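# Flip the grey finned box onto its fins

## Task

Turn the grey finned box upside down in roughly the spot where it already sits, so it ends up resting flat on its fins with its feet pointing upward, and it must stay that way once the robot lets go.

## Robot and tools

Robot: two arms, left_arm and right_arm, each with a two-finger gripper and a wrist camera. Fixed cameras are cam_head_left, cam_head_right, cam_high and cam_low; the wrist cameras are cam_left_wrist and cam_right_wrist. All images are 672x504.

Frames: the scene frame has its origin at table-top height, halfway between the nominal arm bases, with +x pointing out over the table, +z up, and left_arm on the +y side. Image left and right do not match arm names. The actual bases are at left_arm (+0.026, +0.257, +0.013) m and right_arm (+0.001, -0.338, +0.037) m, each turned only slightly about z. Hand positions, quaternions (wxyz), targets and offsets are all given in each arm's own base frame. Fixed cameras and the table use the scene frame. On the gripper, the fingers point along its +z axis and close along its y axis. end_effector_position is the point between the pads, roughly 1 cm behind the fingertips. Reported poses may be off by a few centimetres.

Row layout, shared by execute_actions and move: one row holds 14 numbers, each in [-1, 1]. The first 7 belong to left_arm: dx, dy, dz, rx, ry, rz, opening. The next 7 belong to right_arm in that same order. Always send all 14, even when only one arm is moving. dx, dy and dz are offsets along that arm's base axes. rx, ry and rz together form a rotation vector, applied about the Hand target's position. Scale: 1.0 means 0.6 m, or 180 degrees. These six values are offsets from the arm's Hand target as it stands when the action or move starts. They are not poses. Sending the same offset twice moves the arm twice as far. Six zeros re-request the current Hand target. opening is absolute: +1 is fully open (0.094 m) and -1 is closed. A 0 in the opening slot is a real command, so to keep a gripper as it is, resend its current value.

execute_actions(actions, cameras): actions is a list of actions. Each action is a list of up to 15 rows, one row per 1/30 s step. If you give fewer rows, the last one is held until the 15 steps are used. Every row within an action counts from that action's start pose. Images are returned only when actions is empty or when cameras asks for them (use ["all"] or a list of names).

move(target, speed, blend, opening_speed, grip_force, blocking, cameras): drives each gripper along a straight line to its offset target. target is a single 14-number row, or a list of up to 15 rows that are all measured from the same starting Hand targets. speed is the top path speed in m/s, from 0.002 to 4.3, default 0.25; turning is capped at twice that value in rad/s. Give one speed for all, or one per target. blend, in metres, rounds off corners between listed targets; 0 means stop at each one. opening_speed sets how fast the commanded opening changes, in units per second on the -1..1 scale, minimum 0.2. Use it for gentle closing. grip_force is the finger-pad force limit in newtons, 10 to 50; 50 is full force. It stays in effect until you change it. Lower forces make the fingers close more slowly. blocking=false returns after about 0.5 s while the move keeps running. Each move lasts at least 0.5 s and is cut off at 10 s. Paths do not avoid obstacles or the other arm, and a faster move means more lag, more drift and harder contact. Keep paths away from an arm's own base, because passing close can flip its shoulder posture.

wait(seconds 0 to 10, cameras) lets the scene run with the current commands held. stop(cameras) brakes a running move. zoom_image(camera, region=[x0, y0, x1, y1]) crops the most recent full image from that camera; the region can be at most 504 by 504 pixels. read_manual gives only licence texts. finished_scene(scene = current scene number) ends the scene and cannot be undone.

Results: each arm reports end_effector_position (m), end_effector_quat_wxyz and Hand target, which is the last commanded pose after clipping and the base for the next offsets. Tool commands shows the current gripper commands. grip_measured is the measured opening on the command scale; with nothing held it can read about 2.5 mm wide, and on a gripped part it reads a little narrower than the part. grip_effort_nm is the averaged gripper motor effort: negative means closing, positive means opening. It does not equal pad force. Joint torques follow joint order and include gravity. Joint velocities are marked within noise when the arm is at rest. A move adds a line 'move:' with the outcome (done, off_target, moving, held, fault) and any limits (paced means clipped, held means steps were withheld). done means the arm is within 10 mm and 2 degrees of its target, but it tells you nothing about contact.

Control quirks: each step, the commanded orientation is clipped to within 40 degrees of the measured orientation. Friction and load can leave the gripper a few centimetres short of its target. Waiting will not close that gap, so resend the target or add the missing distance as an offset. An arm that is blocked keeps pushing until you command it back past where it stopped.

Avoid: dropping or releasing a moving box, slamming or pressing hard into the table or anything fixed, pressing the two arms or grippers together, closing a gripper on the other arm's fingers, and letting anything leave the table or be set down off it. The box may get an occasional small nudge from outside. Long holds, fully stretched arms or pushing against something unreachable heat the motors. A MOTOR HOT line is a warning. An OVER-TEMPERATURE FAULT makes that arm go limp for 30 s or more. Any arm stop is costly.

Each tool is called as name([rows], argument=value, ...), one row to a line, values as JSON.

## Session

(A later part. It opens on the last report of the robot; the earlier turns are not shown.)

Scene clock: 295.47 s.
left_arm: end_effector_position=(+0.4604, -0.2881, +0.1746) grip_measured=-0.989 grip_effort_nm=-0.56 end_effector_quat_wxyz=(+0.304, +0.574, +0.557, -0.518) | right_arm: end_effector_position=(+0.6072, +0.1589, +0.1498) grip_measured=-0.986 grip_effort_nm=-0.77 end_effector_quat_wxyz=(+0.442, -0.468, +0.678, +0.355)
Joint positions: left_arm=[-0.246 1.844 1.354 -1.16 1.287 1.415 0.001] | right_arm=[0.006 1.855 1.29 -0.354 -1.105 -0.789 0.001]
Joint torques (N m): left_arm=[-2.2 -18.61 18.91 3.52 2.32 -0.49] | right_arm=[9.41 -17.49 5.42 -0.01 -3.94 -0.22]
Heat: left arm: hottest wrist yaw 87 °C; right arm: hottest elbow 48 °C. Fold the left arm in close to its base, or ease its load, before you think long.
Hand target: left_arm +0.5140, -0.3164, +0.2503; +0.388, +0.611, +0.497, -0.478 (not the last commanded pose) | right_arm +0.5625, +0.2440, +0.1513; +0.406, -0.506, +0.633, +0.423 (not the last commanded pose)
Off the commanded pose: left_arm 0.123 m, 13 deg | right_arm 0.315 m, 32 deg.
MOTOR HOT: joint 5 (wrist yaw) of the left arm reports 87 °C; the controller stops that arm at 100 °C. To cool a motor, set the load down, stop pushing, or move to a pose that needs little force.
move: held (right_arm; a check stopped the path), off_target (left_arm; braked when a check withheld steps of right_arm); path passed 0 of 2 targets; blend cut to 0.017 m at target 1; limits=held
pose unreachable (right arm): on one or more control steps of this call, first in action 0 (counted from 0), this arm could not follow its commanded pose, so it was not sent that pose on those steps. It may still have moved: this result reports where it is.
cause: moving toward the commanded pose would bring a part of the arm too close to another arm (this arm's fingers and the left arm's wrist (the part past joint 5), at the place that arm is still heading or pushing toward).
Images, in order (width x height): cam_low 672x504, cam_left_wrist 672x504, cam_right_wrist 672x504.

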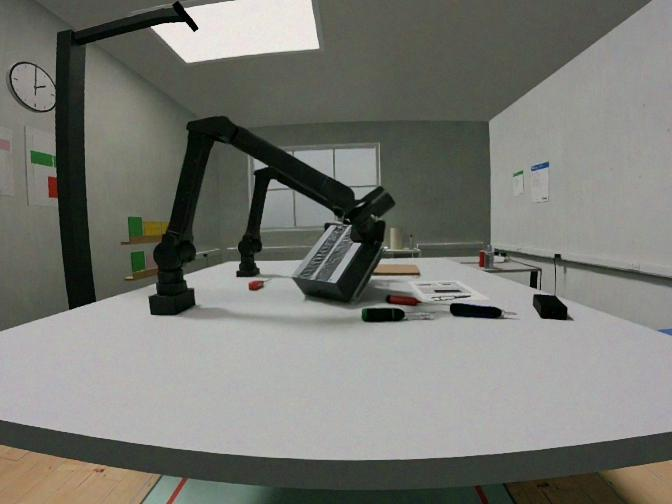

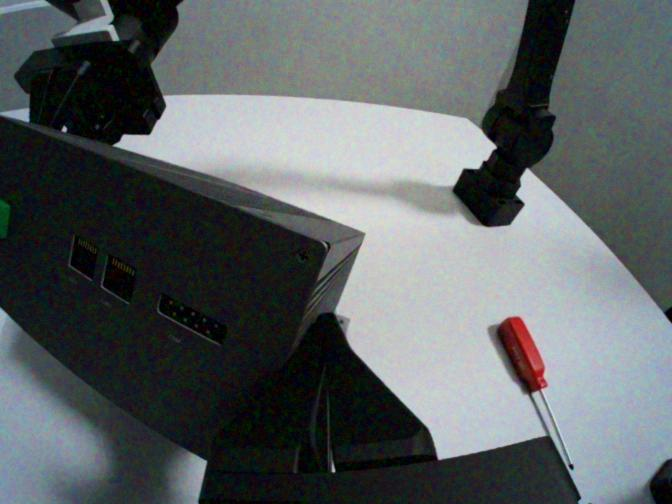

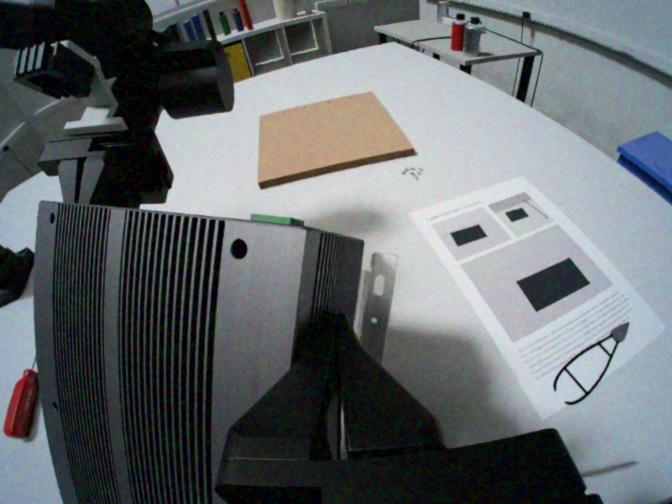

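move(target=[-0.05,-0.085,0.02,0,0,0,-1,-0.07,-0.07,0.035,0,0,0,-1], speed=0.05, cameras=["cam_left_wrist","cam_right_wrist","cam_low","cam_high","cam_head_left"])

zoom_image(camera="cam_low", region=[250, 200, 450, 310])

Scene clock: 337.57 s.
left_arm: end_effector_position=(+0.4446, -0.3423, +0.2207) grip_measured=-0.989 grip_effort_nm=-0.56 end_effector_quat_wxyz=(+0.322, +0.580, +0.542, -0.516) | right_arm: end_effector_position=(+0.5868, +0.1083, +0.1731) grip_measured=-0.986 grip_effort_nm=-0.77 end_effector_quat_wxyz=(+0.457, -0.476, +0.673, +0.334)
Joint positions: left_arm=[-0.352 1.729 1.303 -0.817 1.294 1.038 0.001] | right_arm=[-0.084 1.778 1.261 -0.502 -1.135 -0.958 0.001]
Joint torques (N m): left_arm=[-2.02 -14.39 16.29 5.81 0.36 -0.52] | right_arm=[10.4 -18.78 2.37 -2.41 -4.19 -0.28]
Heat: left arm: hottest elbow 62 °C; right arm: hottest wrist yaw 58 °C.
Hand target: left_arm +0.4840, -0.3675, +0.2623; +0.388, +0.611, +0.497, -0.478 | right_arm +0.5205, +0.2020, +0.1724; +0.407, -0.506, +0.632, +0.423
Off the commanded pose: left_arm 0.063 m, 11 deg | right_arm 0.115 m, 13 deg.
MOTOR HOT: cleared for the motors of the left arm.
move: off_target (left_arm, right_arm)
Images, in order (width x height): cam_head_left 672x504, cam_high 672x504, cam_low 672x504, cam_left_wrist 672x504, cam_right_wrist 672x504.

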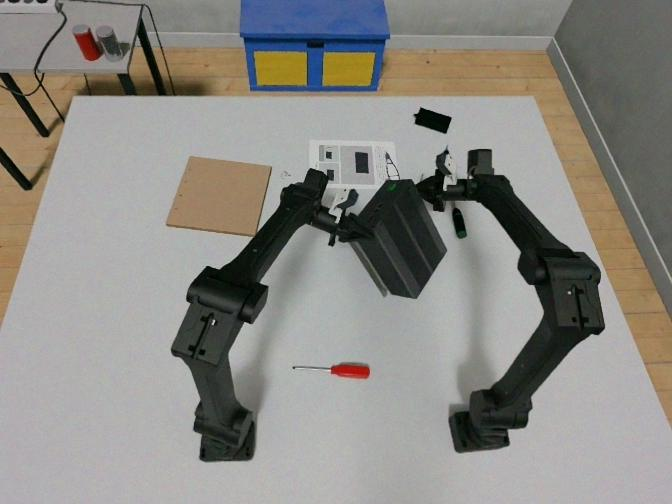

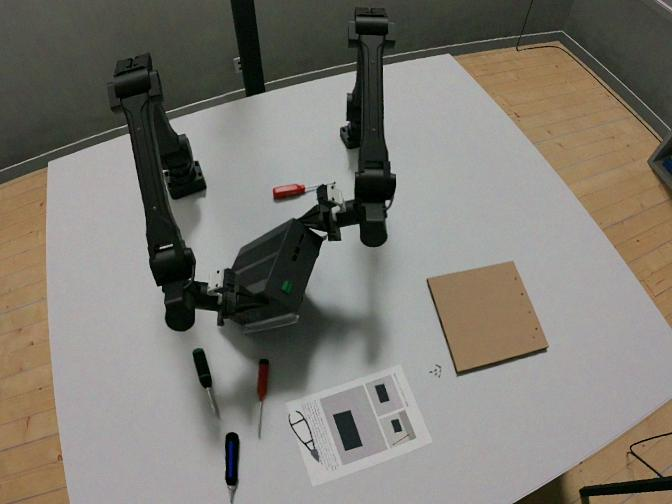

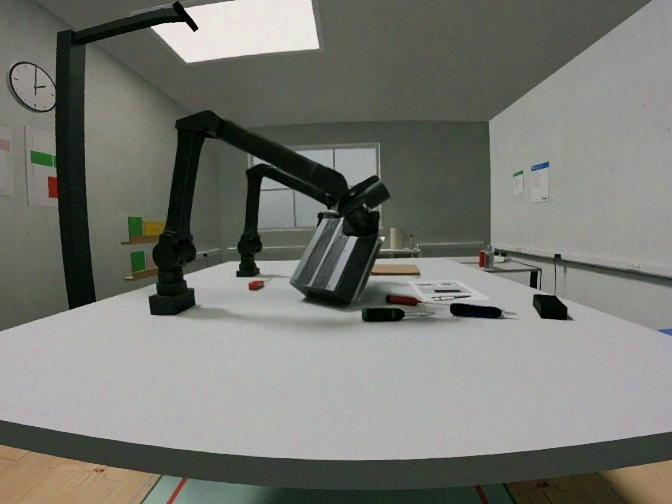

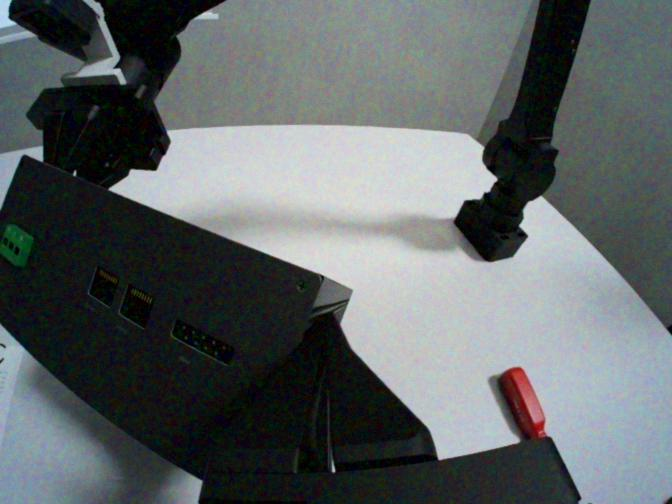

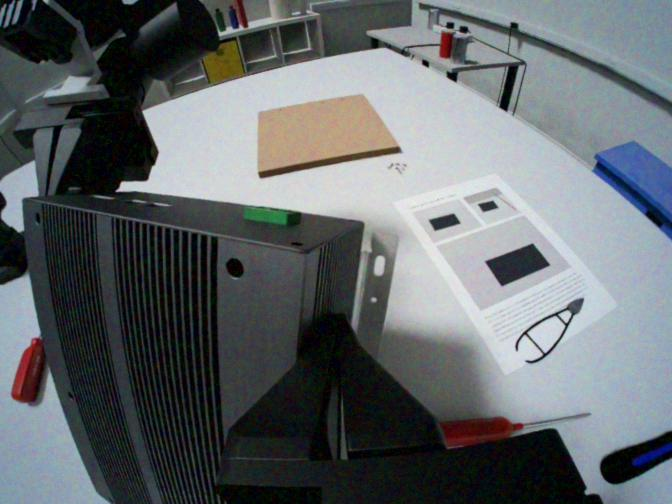

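Scaled by 2.520.

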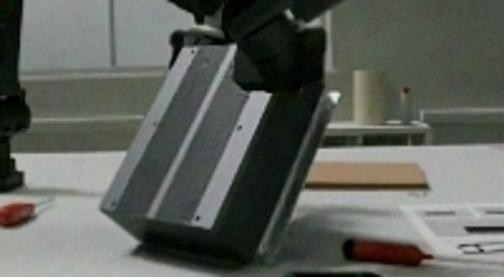

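move(target=[-0.05,-0.07,-0.015,0,0,0,-1,-0.055,-0.06,-0.0,0,0,0,-1], speed=0.05, cameras=["cam_left_wrist","cam_right_wrist","cam_low","cam_high"])

zoom_image(camera="cam_low", region=[250, 200, 450, 310])

Scene clock: 354.17 s.
left_arm: end_effector_position=(+0.4108, -0.3905, +0.2385) grip_measured=-0.989 grip_effort_nm=-0.56 end_effector_quat_wxyz=(+0.346, +0.602, +0.502, -0.515) | right_arm: end_effector_position=(+0.5551, +0.0728, +0.1843) grip_measured=-0.986 grip_effort_nm=-0.77 end_effector_quat_wxyz=(+0.463, -0.489, +0.664, +0.326)
Joint positions: left_arm=[-0.461 1.658 1.215 -0.489 1.279 0.808 0.001] | right_arm=[-0.159 1.718 1.226 -0.679 -1.17 -1.162 0.001]
Joint torques (N m): left_arm=[-0.56 -10.4 15.17 5.39 -1.55 -0.74] | right_arm=[10.46 -17.08 0.94 -3.29 -3.56 -0.35]
Heat: left arm: hottest elbow 65 °C; right arm: hottest wrist yaw 63 °C.
Hand target: left_arm +0.4541, -0.4093, +0.2533; +0.388, +0.611, +0.497, -0.479 | right_arm +0.4876, +0.1660, +0.1725; +0.407, -0.506, +0.632, +0.423
Off the commanded pose: left_arm 0.049 m, 6 deg | right_arm 0.116 m, 14 deg.
move: off_target (left_arm, right_arm)
Images, in order (width x height): cam_high 672x504, cam_low 672x504, cam_left_wrist 672x504, cam_right_wrist 672x504.

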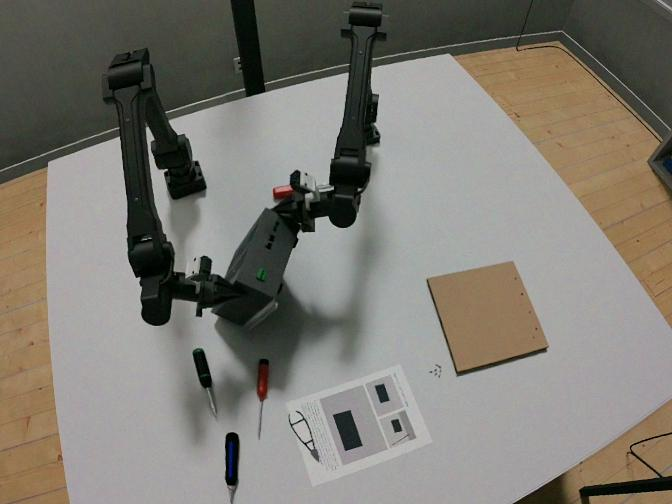

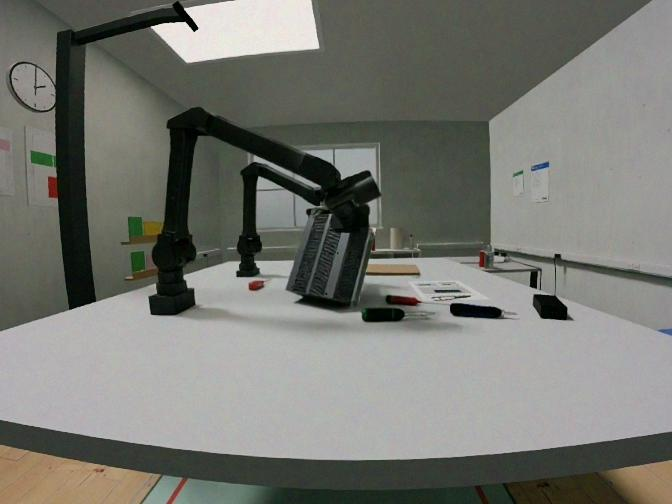

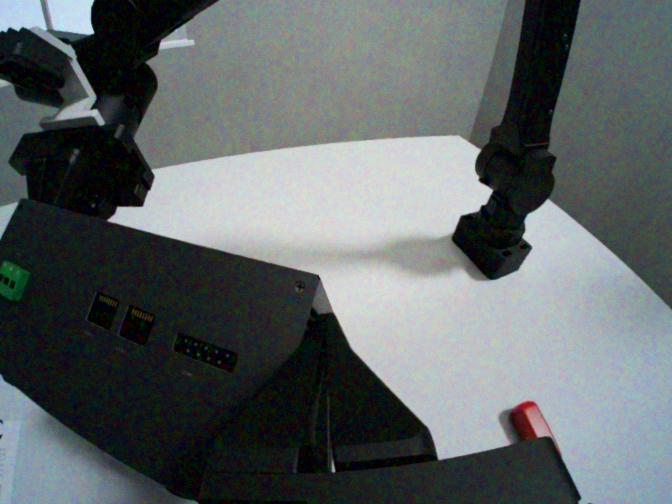

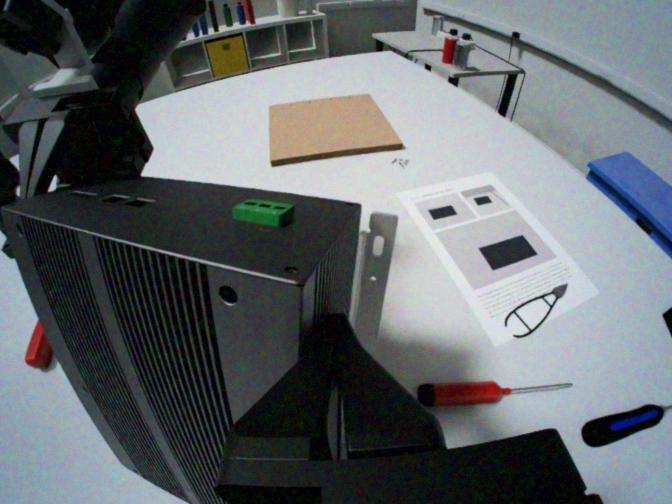

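Scaled by 2.520.

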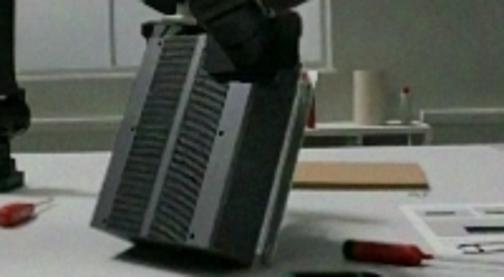

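move(target=[-0.05,-0.055,-0.03,0,0,0,-1,-0.05,-0.06,-0.02,0,0,0,-1], speed=0.04, cameras=["cam_left_wrist","cam_right_wrist","cam_low","cam_high"])

zoom_image(camera="cam_low", region=[250, 200, 450, 310])

Scene clock: 368.20 s.
left_arm: end_effector_position=(+0.3832, -0.4311, +0.2548) grip_measured=-0.989 grip_effort_nm=-0.56 end_effector_quat_wxyz=(+0.369, +0.619, +0.471, -0.509) | right_arm: end_effector_position=(+0.5296, +0.0400, +0.1875) grip_measured=-0.987 grip_effort_nm=-0.73 end_effector_quat_wxyz=(+0.471, -0.496, +0.651, +0.327)
Joint positions: left_arm=[-0.554 1.62 1.169 -0.243 1.238 0.643 0.001] | right_arm=[-0.236 1.704 1.221 -0.879 -1.215 -1.393 0.001]
Joint torques (N m): left_arm=[0.5 -7.88 12.18 4.3 -2.49 -0.52] | right_arm=[10.29 -16.32 -1.37 -4.18 -2.09 -0.56]
Heat: left arm: hottest elbow 62 °C; right arm: hottest wrist yaw 62 °C.
Hand target: left_arm +0.4240, -0.4423, +0.2351; +0.388, +0.611, +0.497, -0.478 | right_arm +0.4575, +0.1301, +0.1604; +0.406, -0.506, +0.632, +0.423
Off the commanded pose: left_arm 0.047 m, 5 deg | right_arm 0.118 m, 13 deg.
move: off_target (left_arm, right_arm)
Images, in order (width x height): cam_high 672x504, cam_low 672x504, cam_left_wrist 672x504, cam_right_wrist 672x504.

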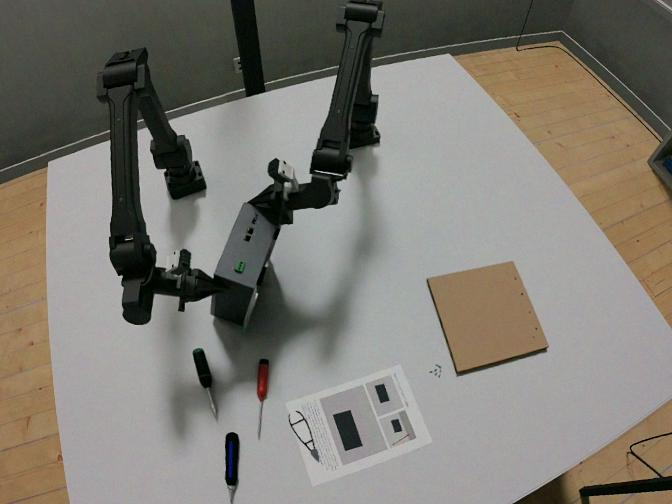

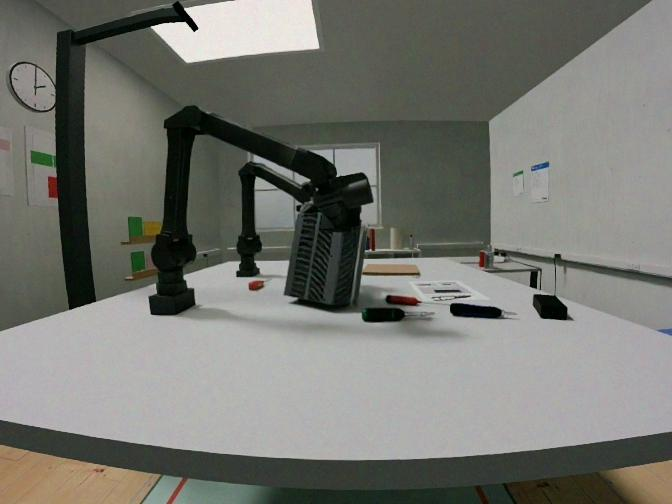

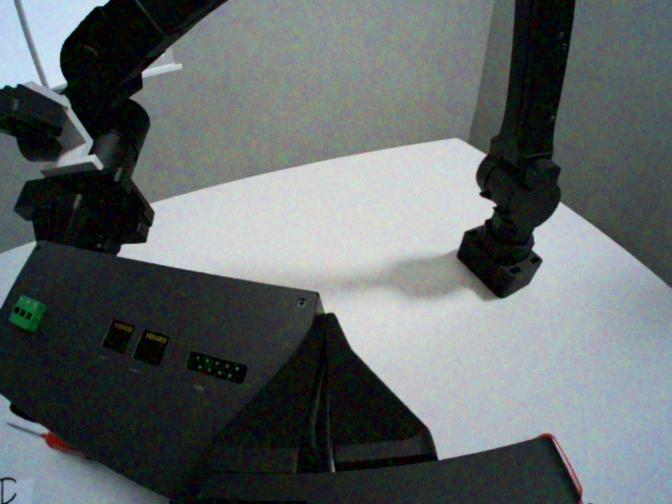

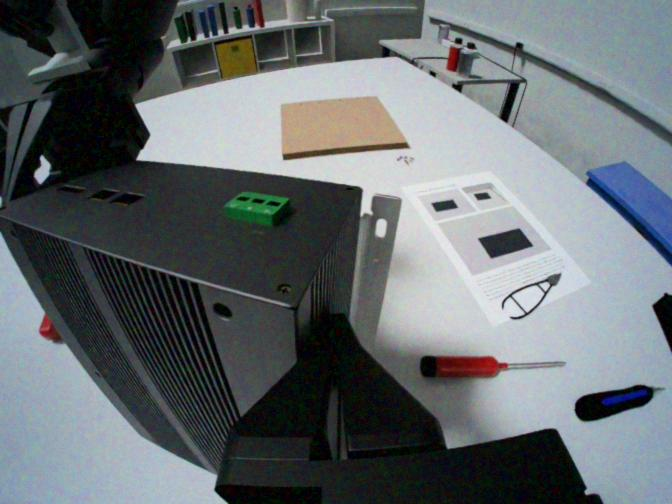

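Scaled by 2.520.

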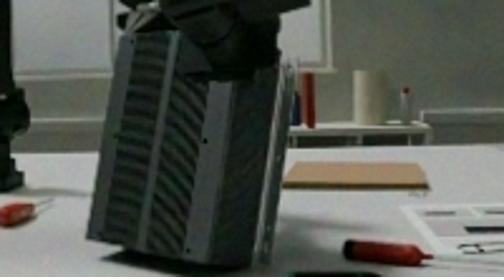

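move(target=[0,-0.015,0,0,0,0,-1,-0.0,-0.07,0,0,0,0,-1], speed=0.03, cameras=["cam_left_wrist","cam_right_wrist","cam_low","cam_high"])

zoom_image(camera="cam_low", region=[250, 200, 450, 310])

Scene clock: 409.50 s.
left_arm: end_effector_position=(+0.3673, -0.4471, +0.2615) grip_measured=-0.989 grip_effort_nm=-0.56 end_effector_quat_wxyz=(+0.366, +0.626, +0.456, -0.516) | right_arm: end_effector_position=(+0.5103, +0.0193, +0.1881) grip_measured=-0.987 grip_effort_nm=-0.73 end_effector_quat_wxyz=(+0.471, -0.516, +0.635, +0.330)
Joint positions: left_arm=[-0.594 1.613 1.167 -0.207 1.235 0.614 0.001] | right_arm=[-0.288 1.726 1.256 -1.132 -1.225 -1.674 0.001]
Joint torques (N m): left_arm=[2.96 -7 12.4 3.75 -2.82 -0.45] | right_arm=[7.65 -14.27 0.06 -4.41 -1.1 -0.32]
Heat: left arm: hottest elbow 57 °C; right arm: hottest wrist yaw 49 °C.
Hand target: left_arm +0.4239, -0.4514, +0.2352; +0.388, +0.611, +0.497, -0.479 | right_arm +0.4575, +0.0881, +0.1605; +0.406, -0.506, +0.632, +0.423
Off the commanded pose: left_arm 0.063 m, 7 deg | right_arm 0.091 m, 13 deg.
move: off_target (left_arm, right_arm)
Images, in order (width x height): cam_high 672x504, cam_low 672x504, cam_left_wrist 672x504, cam_right_wrist 672x504.

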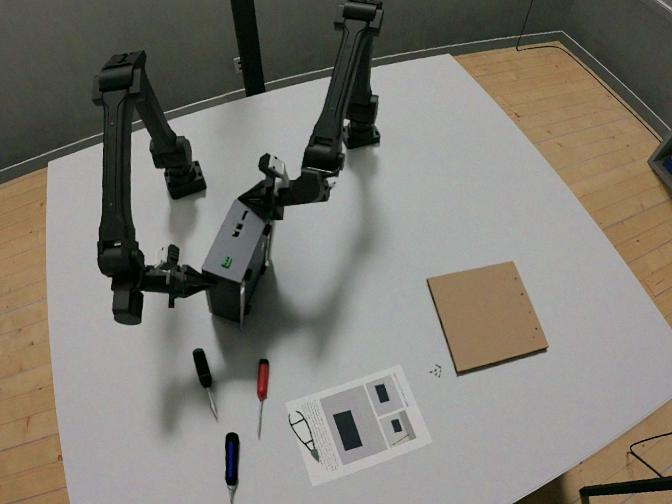

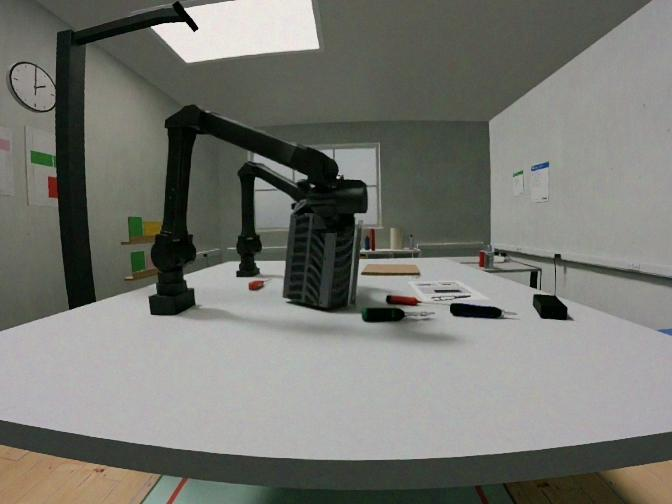

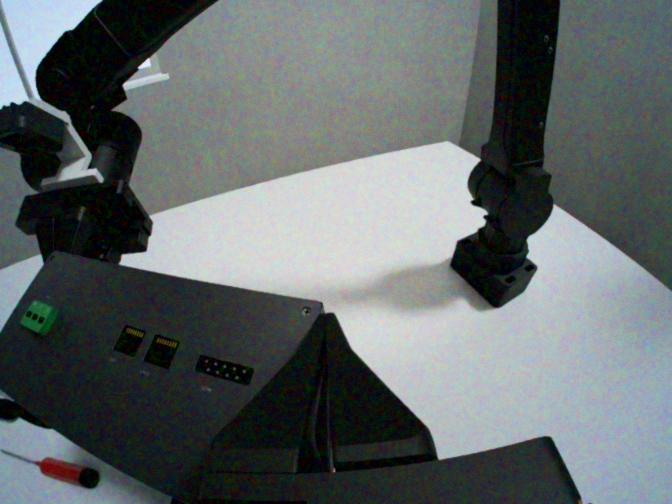

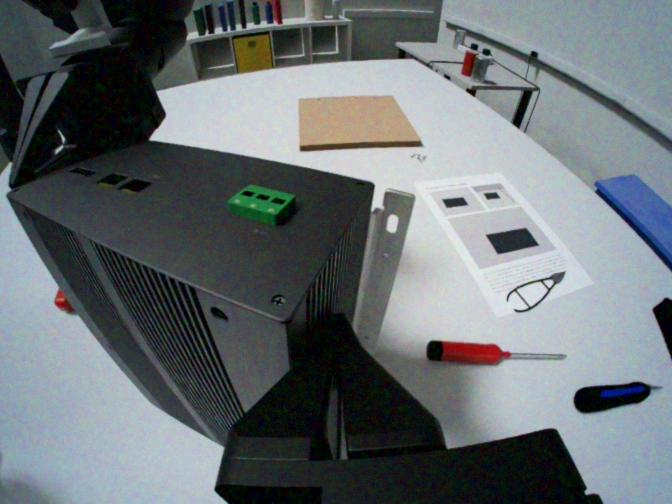

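Scaled by 2.520.

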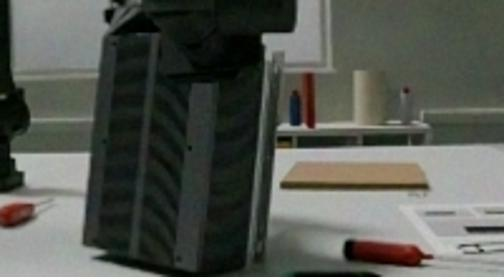

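move(target=[-0.045,0,-0.035,0,0,0,-1,0.043,-0.058,-0.01,0,0,0,-1], speed=0.02, cameras=["cam_left_wrist","cam_right_wrist","cam_low","cam_high"])

zoom_image(camera="cam_low", region=[250, 200, 450, 310])

Scene clock: 431.63 s.
left_arm: end_effector_position=(+0.3645, -0.4499, +0.2610) grip_measured=-0.989 grip_effort_nm=-0.56 end_effector_quat_wxyz=(+0.404, +0.636, +0.436, -0.493) | right_arm: end_effector_position=(+0.5104, +0.0142, +0.1819) grip_measured=-0.987 grip_effort_nm=-0.72 end_effector_quat_wxyz=(+0.456, -0.511, +0.629, +0.368)
Joint positions: left_arm=[-0.605 1.595 1.118 -0.067 1.199 0.599 0.001] | right_arm=[-0.299 1.811 1.337 -1.361 -1.241 -1.854 0.001]
Joint torques (N m): left_arm=[1.38 -6.95 8.64 2.65 -2.42 -0.68] | right_arm=[4.25 -12.51 2.67 -2.59 0.2 -0.25]
Heat: left arm: hottest wrist yaw 60 °C; right arm: hottest wrist yaw 44 °C.
Hand target: left_arm +0.3970, -0.4514, +0.2144; +0.388, +0.611, +0.497, -0.478 | right_arm +0.4833, +0.0532, +0.1544; +0.406, -0.506, +0.632, +0.423
Off the commanded pose: left_arm 0.057 m, 8 deg | right_arm 0.055 m, 9 deg.
move: off_target (left_arm, right_arm)
Images, in order (width x height): cam_high 672x504, cam_low 672x504, cam_left_wrist 672x504, cam_right_wrist 672x504.

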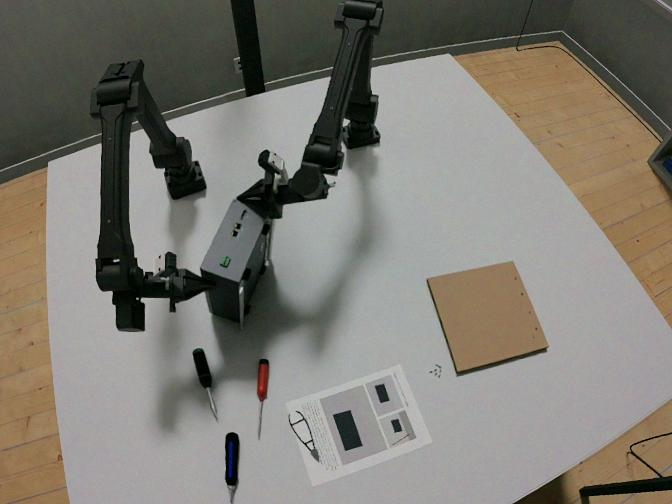

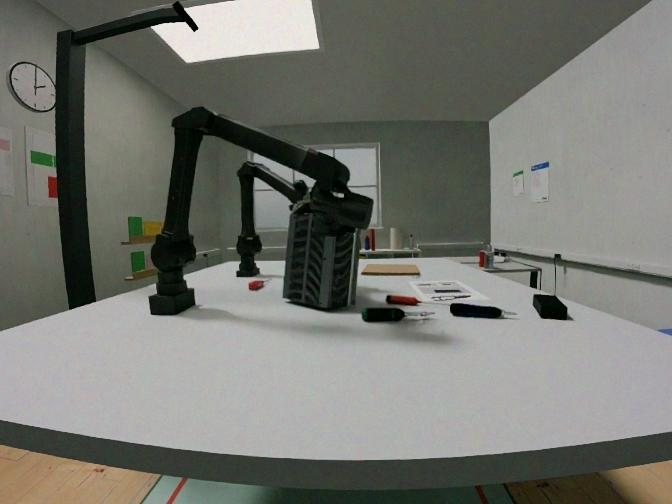

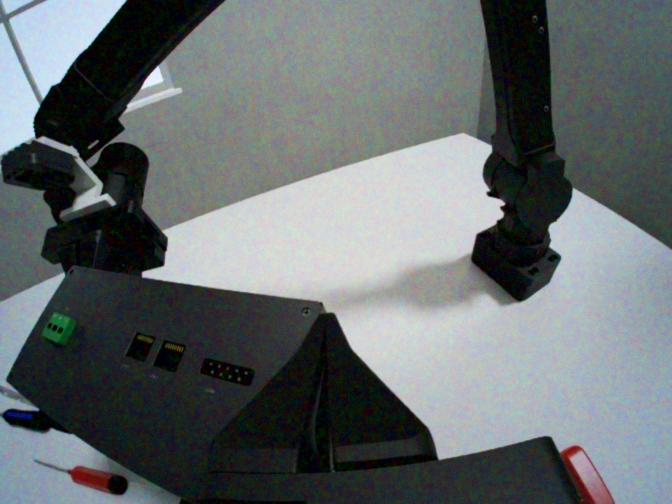

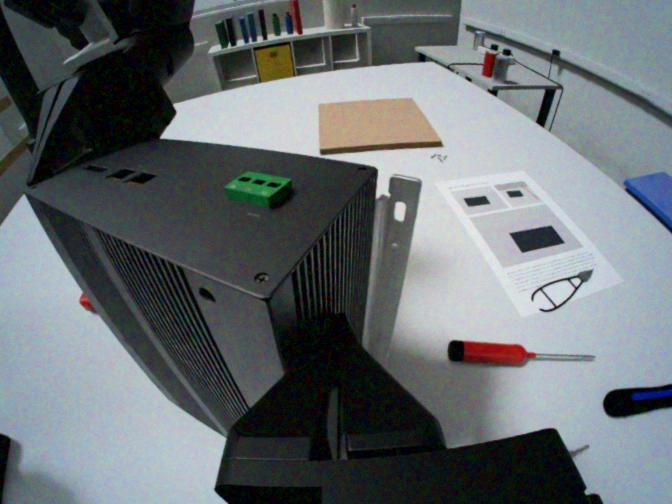

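Scaled by 2.520.

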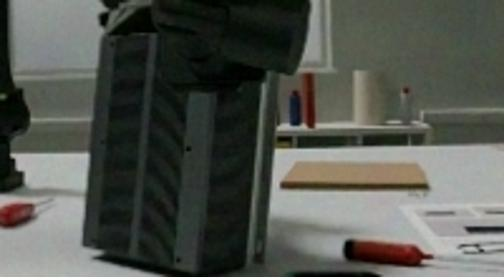

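move(target=[-0.04,0.015,-0.04,0,0,0,-1,0.03,-0.05,0.0,0,0,0,-1], speed=0.02, cameras=["cam_left_wrist","cam_right_wrist","cam_low","cam_head_left"])

zoom_image(camera="cam_low", region=[250, 200, 450, 310])

Scene clock: 437.97 s.
left_arm: end_effector_position=(+0.3640, -0.4476, +0.2592) grip_measured=-0.989 grip_effort_nm=-0.56 end_effector_quat_wxyz=(+0.440, +0.636, +0.427, -0.467) | right_arm: end_effector_position=(+0.5103, +0.0119, +0.1661) grip_measured=-0.987 grip_effort_nm=-0.72 end_effector_quat_wxyz=(+0.432, -0.506, +0.630, +0.401)
Joint positions: left_arm=[-0.608 1.573 1.06 0.071 1.15 0.572 0.001] | right_arm=[-0.302 1.894 1.396 -1.527 -1.225 -1.977 0.001]
Joint torques (N m): left_arm=[0.21 -6.48 5.03 1.14 -1.04 -0.62] | right_arm=[1.08 -14.33 5.52 -1.91 0.29 -0.25]
Heat: left arm: hottest wrist yaw 59 °C; right arm: hottest wrist yaw 43 °C.
Hand target: left_arm +0.3729, -0.4424, +0.1902; +0.388, +0.611, +0.497, -0.479 | right_arm +0.5012, +0.0232, +0.1544; +0.406, -0.506, +0.633, +0.423
Off the commanded pose: left_arm 0.069 m, 10 deg | right_arm 0.019 m, 4 deg.
move: off_target (left_arm, right_arm)
Images, in order (width x height): cam_head_left 672x504, cam_low 672x504, cam_left_wrist 672x504, cam_right_wrist 672x504.

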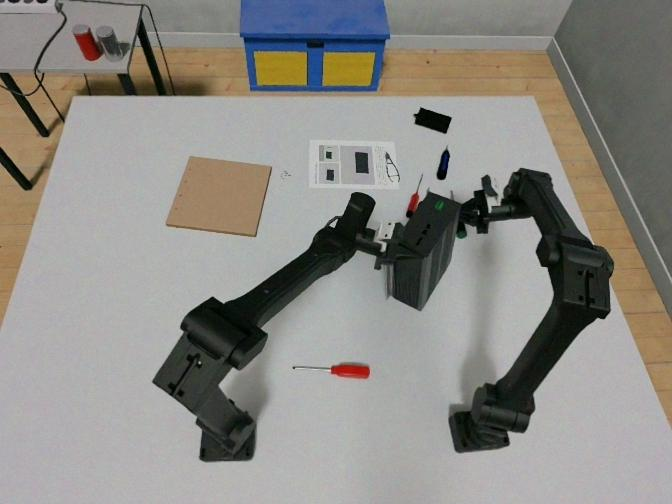

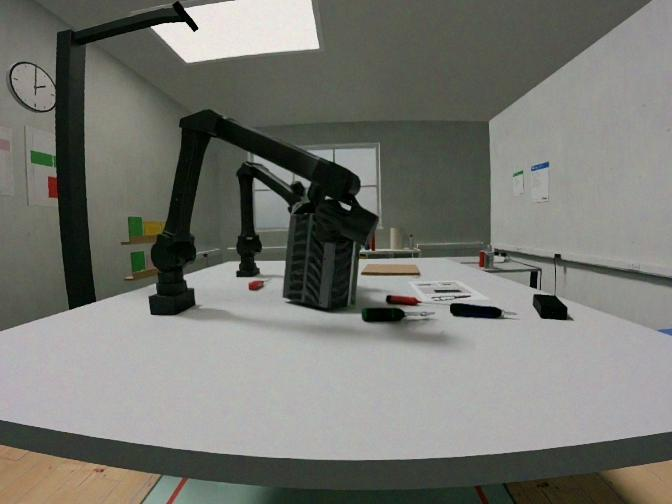

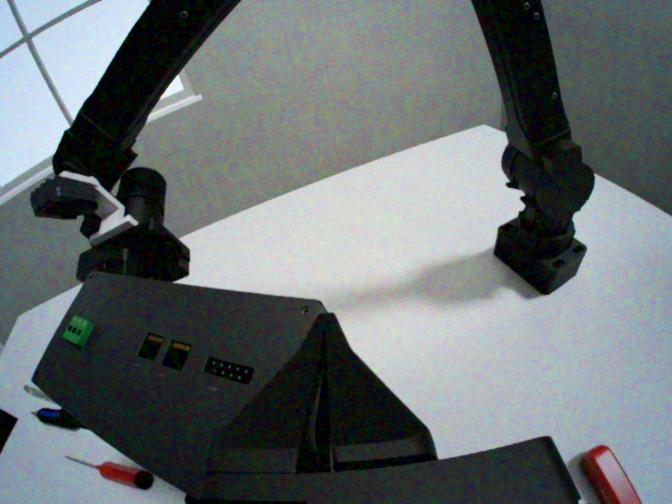

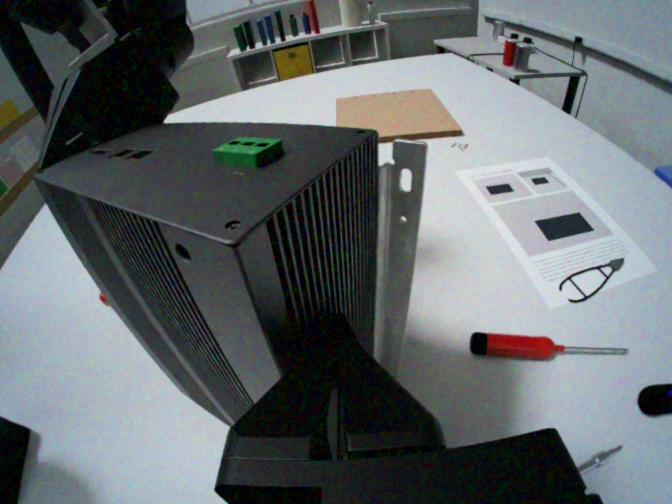

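Scaled by 2.520.

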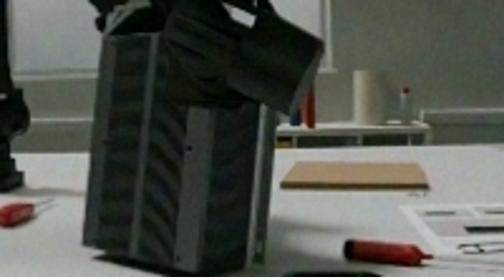

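execute_actions(actions=[])

Scene clock: 476.43 s.
left_arm: end_effector_position=(+0.3640, -0.4476, +0.2592) grip_measured=-0.989 grip_effort_nm=-0.56 end_effector_quat_wxyz=(+0.440, +0.636, +0.427, -0.467) | right_arm: end_effector_position=(+0.5105, +0.0119, +0.1660) grip_measured=-0.987 grip_effort_nm=-0.72 end_effector_quat_wxyz=(+0.432, -0.506, +0.630, +0.401)
Joint positions: left_arm=[-0.608 1.573 1.06 0.071 1.15 0.572 0.001] | right_arm=[-0.302 1.894 1.396 -1.527 -1.225 -1.978 0.001]
Joint velocities: within noise
Joint torques (N m): left_arm=[0.38 -6.42 5.04 1.14 -1.05 -0.62] | right_arm=[0.67 -14.15 5.53 -1.76 0.29 -0.22]
Heat: left arm: hottest elbow 48 °C; right arm: hottest wrist yaw 39 °C.
Hand target: left_arm +0.3729, -0.4424, +0.1902; +0.388, +0.611, +0.497, -0.479 | right_arm +0.5014, +0.0232, +0.1543; +0.406, -0.506, +0.633, +0.423
Tool commands: left_gripper/opening=-1.0 right_gripper/opening=-1.0
Off the commanded pose: left_arm 0.069 m, 10 deg | right_arm 0.019 m, 4 deg.

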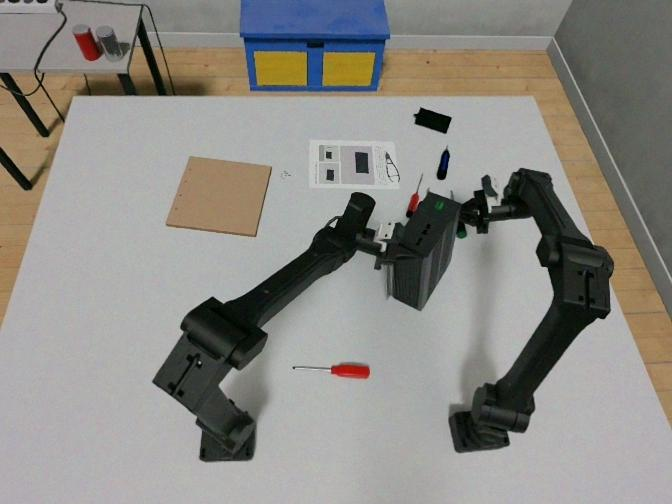

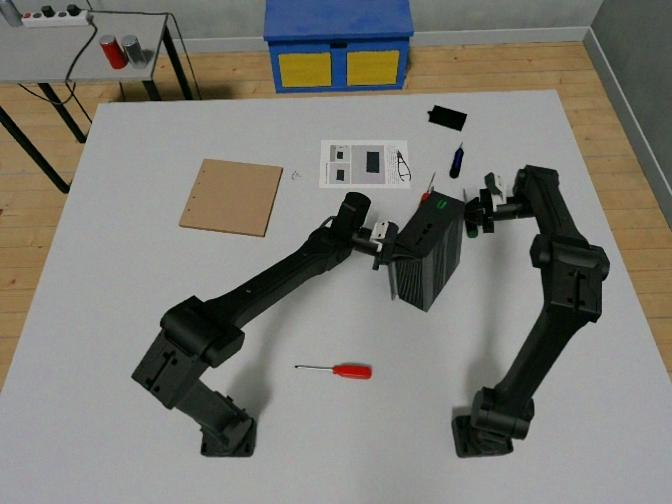

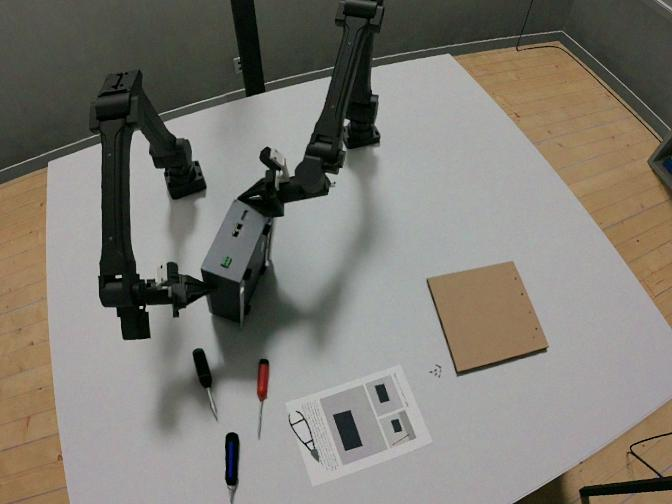

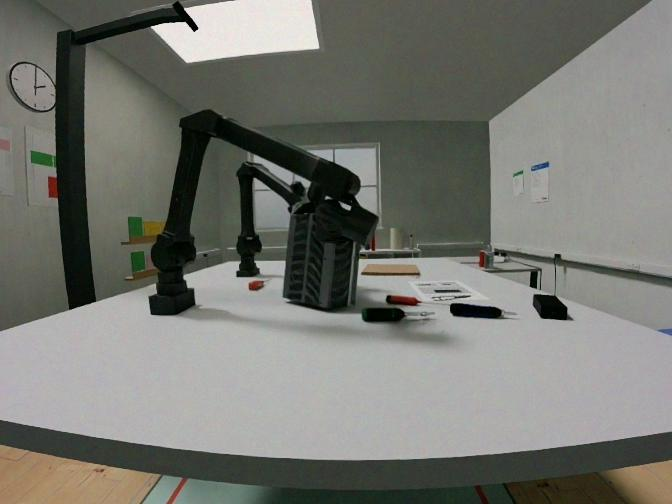

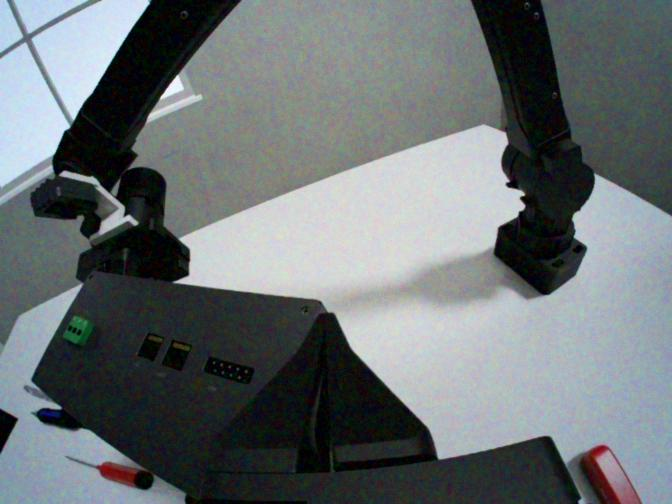

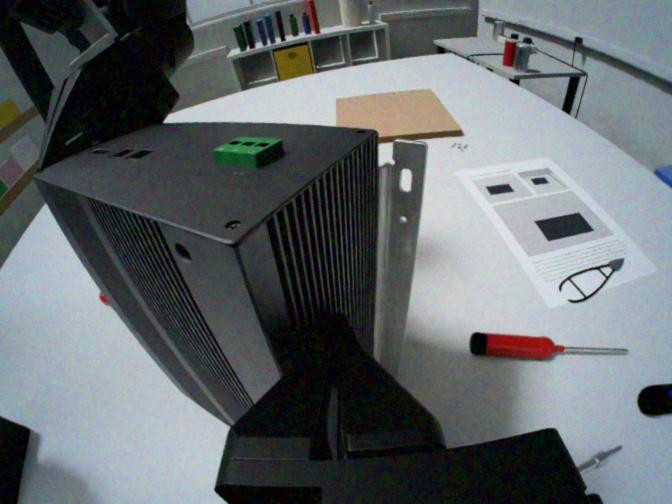

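zoom_image(camera="cam_low", region=[250, 180, 410, 320])

zoom_image(camera="cam_high", region=[140, 140, 340, 350])

zoom_image(camera="cam_head_left", region=[330, 160, 530, 330])

zoom_image(camera="cam_left_wrist", region=[180, 260, 500, 504])

Scaled by 3.150.

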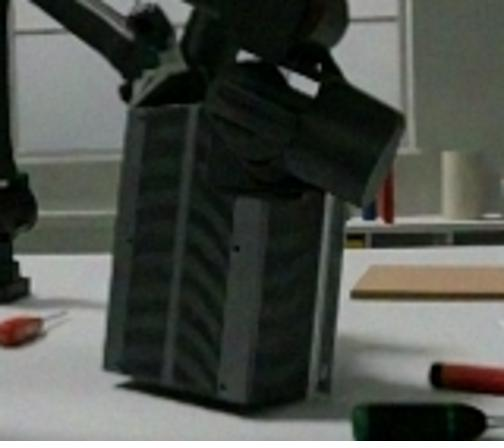

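Scaled by 2.400.

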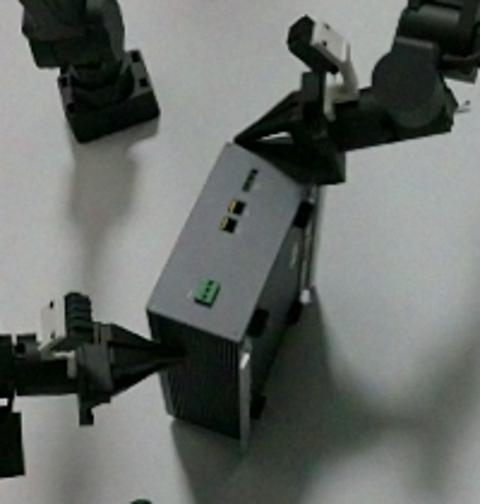

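Scaled by 2.520.

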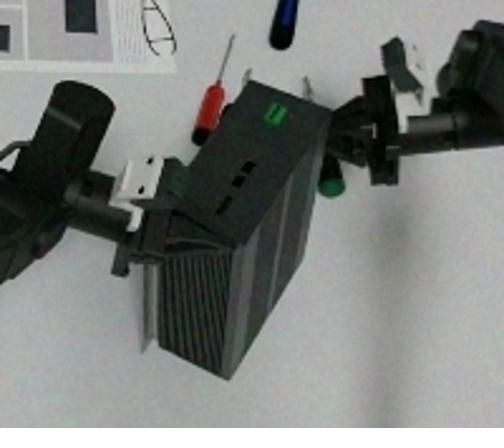

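Scaled by 1.575 from the camera's 672x504 image, which has a finer 960x720 frame.

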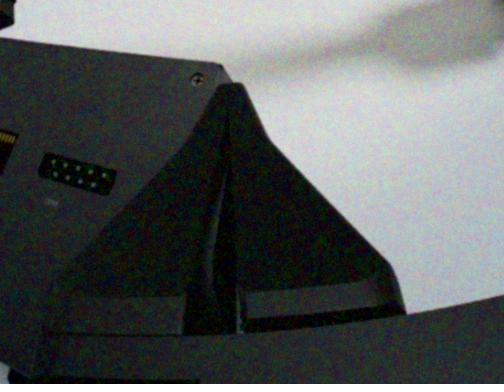

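move(target=[-0.0149,-0.0087,0.09,0,0,0,-1,0,0,0,0,0,0,-1], speed=0.03, cameras=["cam_low","cam_high"])

zoom_image(camera="cam_low", region=[250, 180, 410, 320])

Scene clock: 547.40 s.
left_arm: end_effector_position=(+0.3629, -0.4460, +0.2592) grip_measured=-0.989 grip_effort_nm=-0.56 end_effector_quat_wxyz=(+0.415, +0.623, +0.469, -0.468) | right_arm: end_effector_position=(+0.5090, +0.0116, +0.1656) grip_measured=-0.987 grip_effort_nm=-0.72 end_effector_quat_wxyz=(+0.429, -0.506, +0.631, +0.403)
Joint positions: left_arm=[-0.613 1.551 1.068 -0.024 1.107 0.54 0.001] | right_arm=[-0.303 1.895 1.396 -1.535 -1.22 -1.981 0.001]
Joint torques (N m): left_arm=[-0.91 -10.58 9.06 0.69 0.06 -0.57] | right_arm=[1.55 -14.1 5.65 -1.58 0.06 -0.17]
Heat: left arm: hottest elbow 43 °C; right arm: hottest elbow 38 °C.
Hand target: left_arm +0.3641, -0.4476, +0.2443; +0.388, +0.611, +0.497, -0.478 | right_arm +0.5014, +0.0232, +0.1545; +0.407, -0.506, +0.632, +0.423
Off the commanded pose: left_arm 0.015 m, 5 deg | right_arm 0.018 m, 3 deg.
move: off_target (left_arm, right_arm)
Images, in order (width x height): cam_high 672x504, cam_low 672x504.

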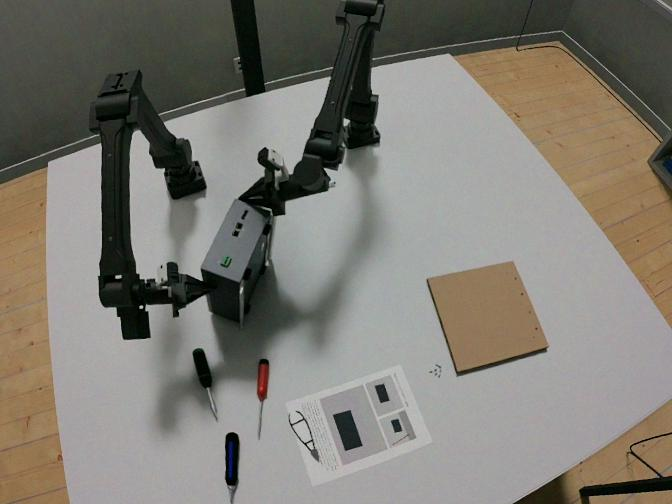

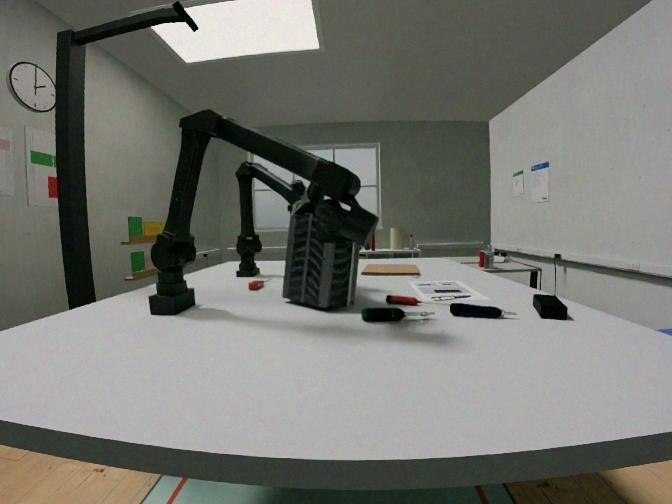

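Scaled by 3.150.

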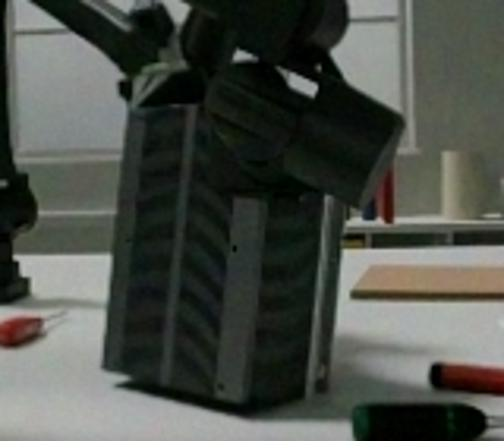

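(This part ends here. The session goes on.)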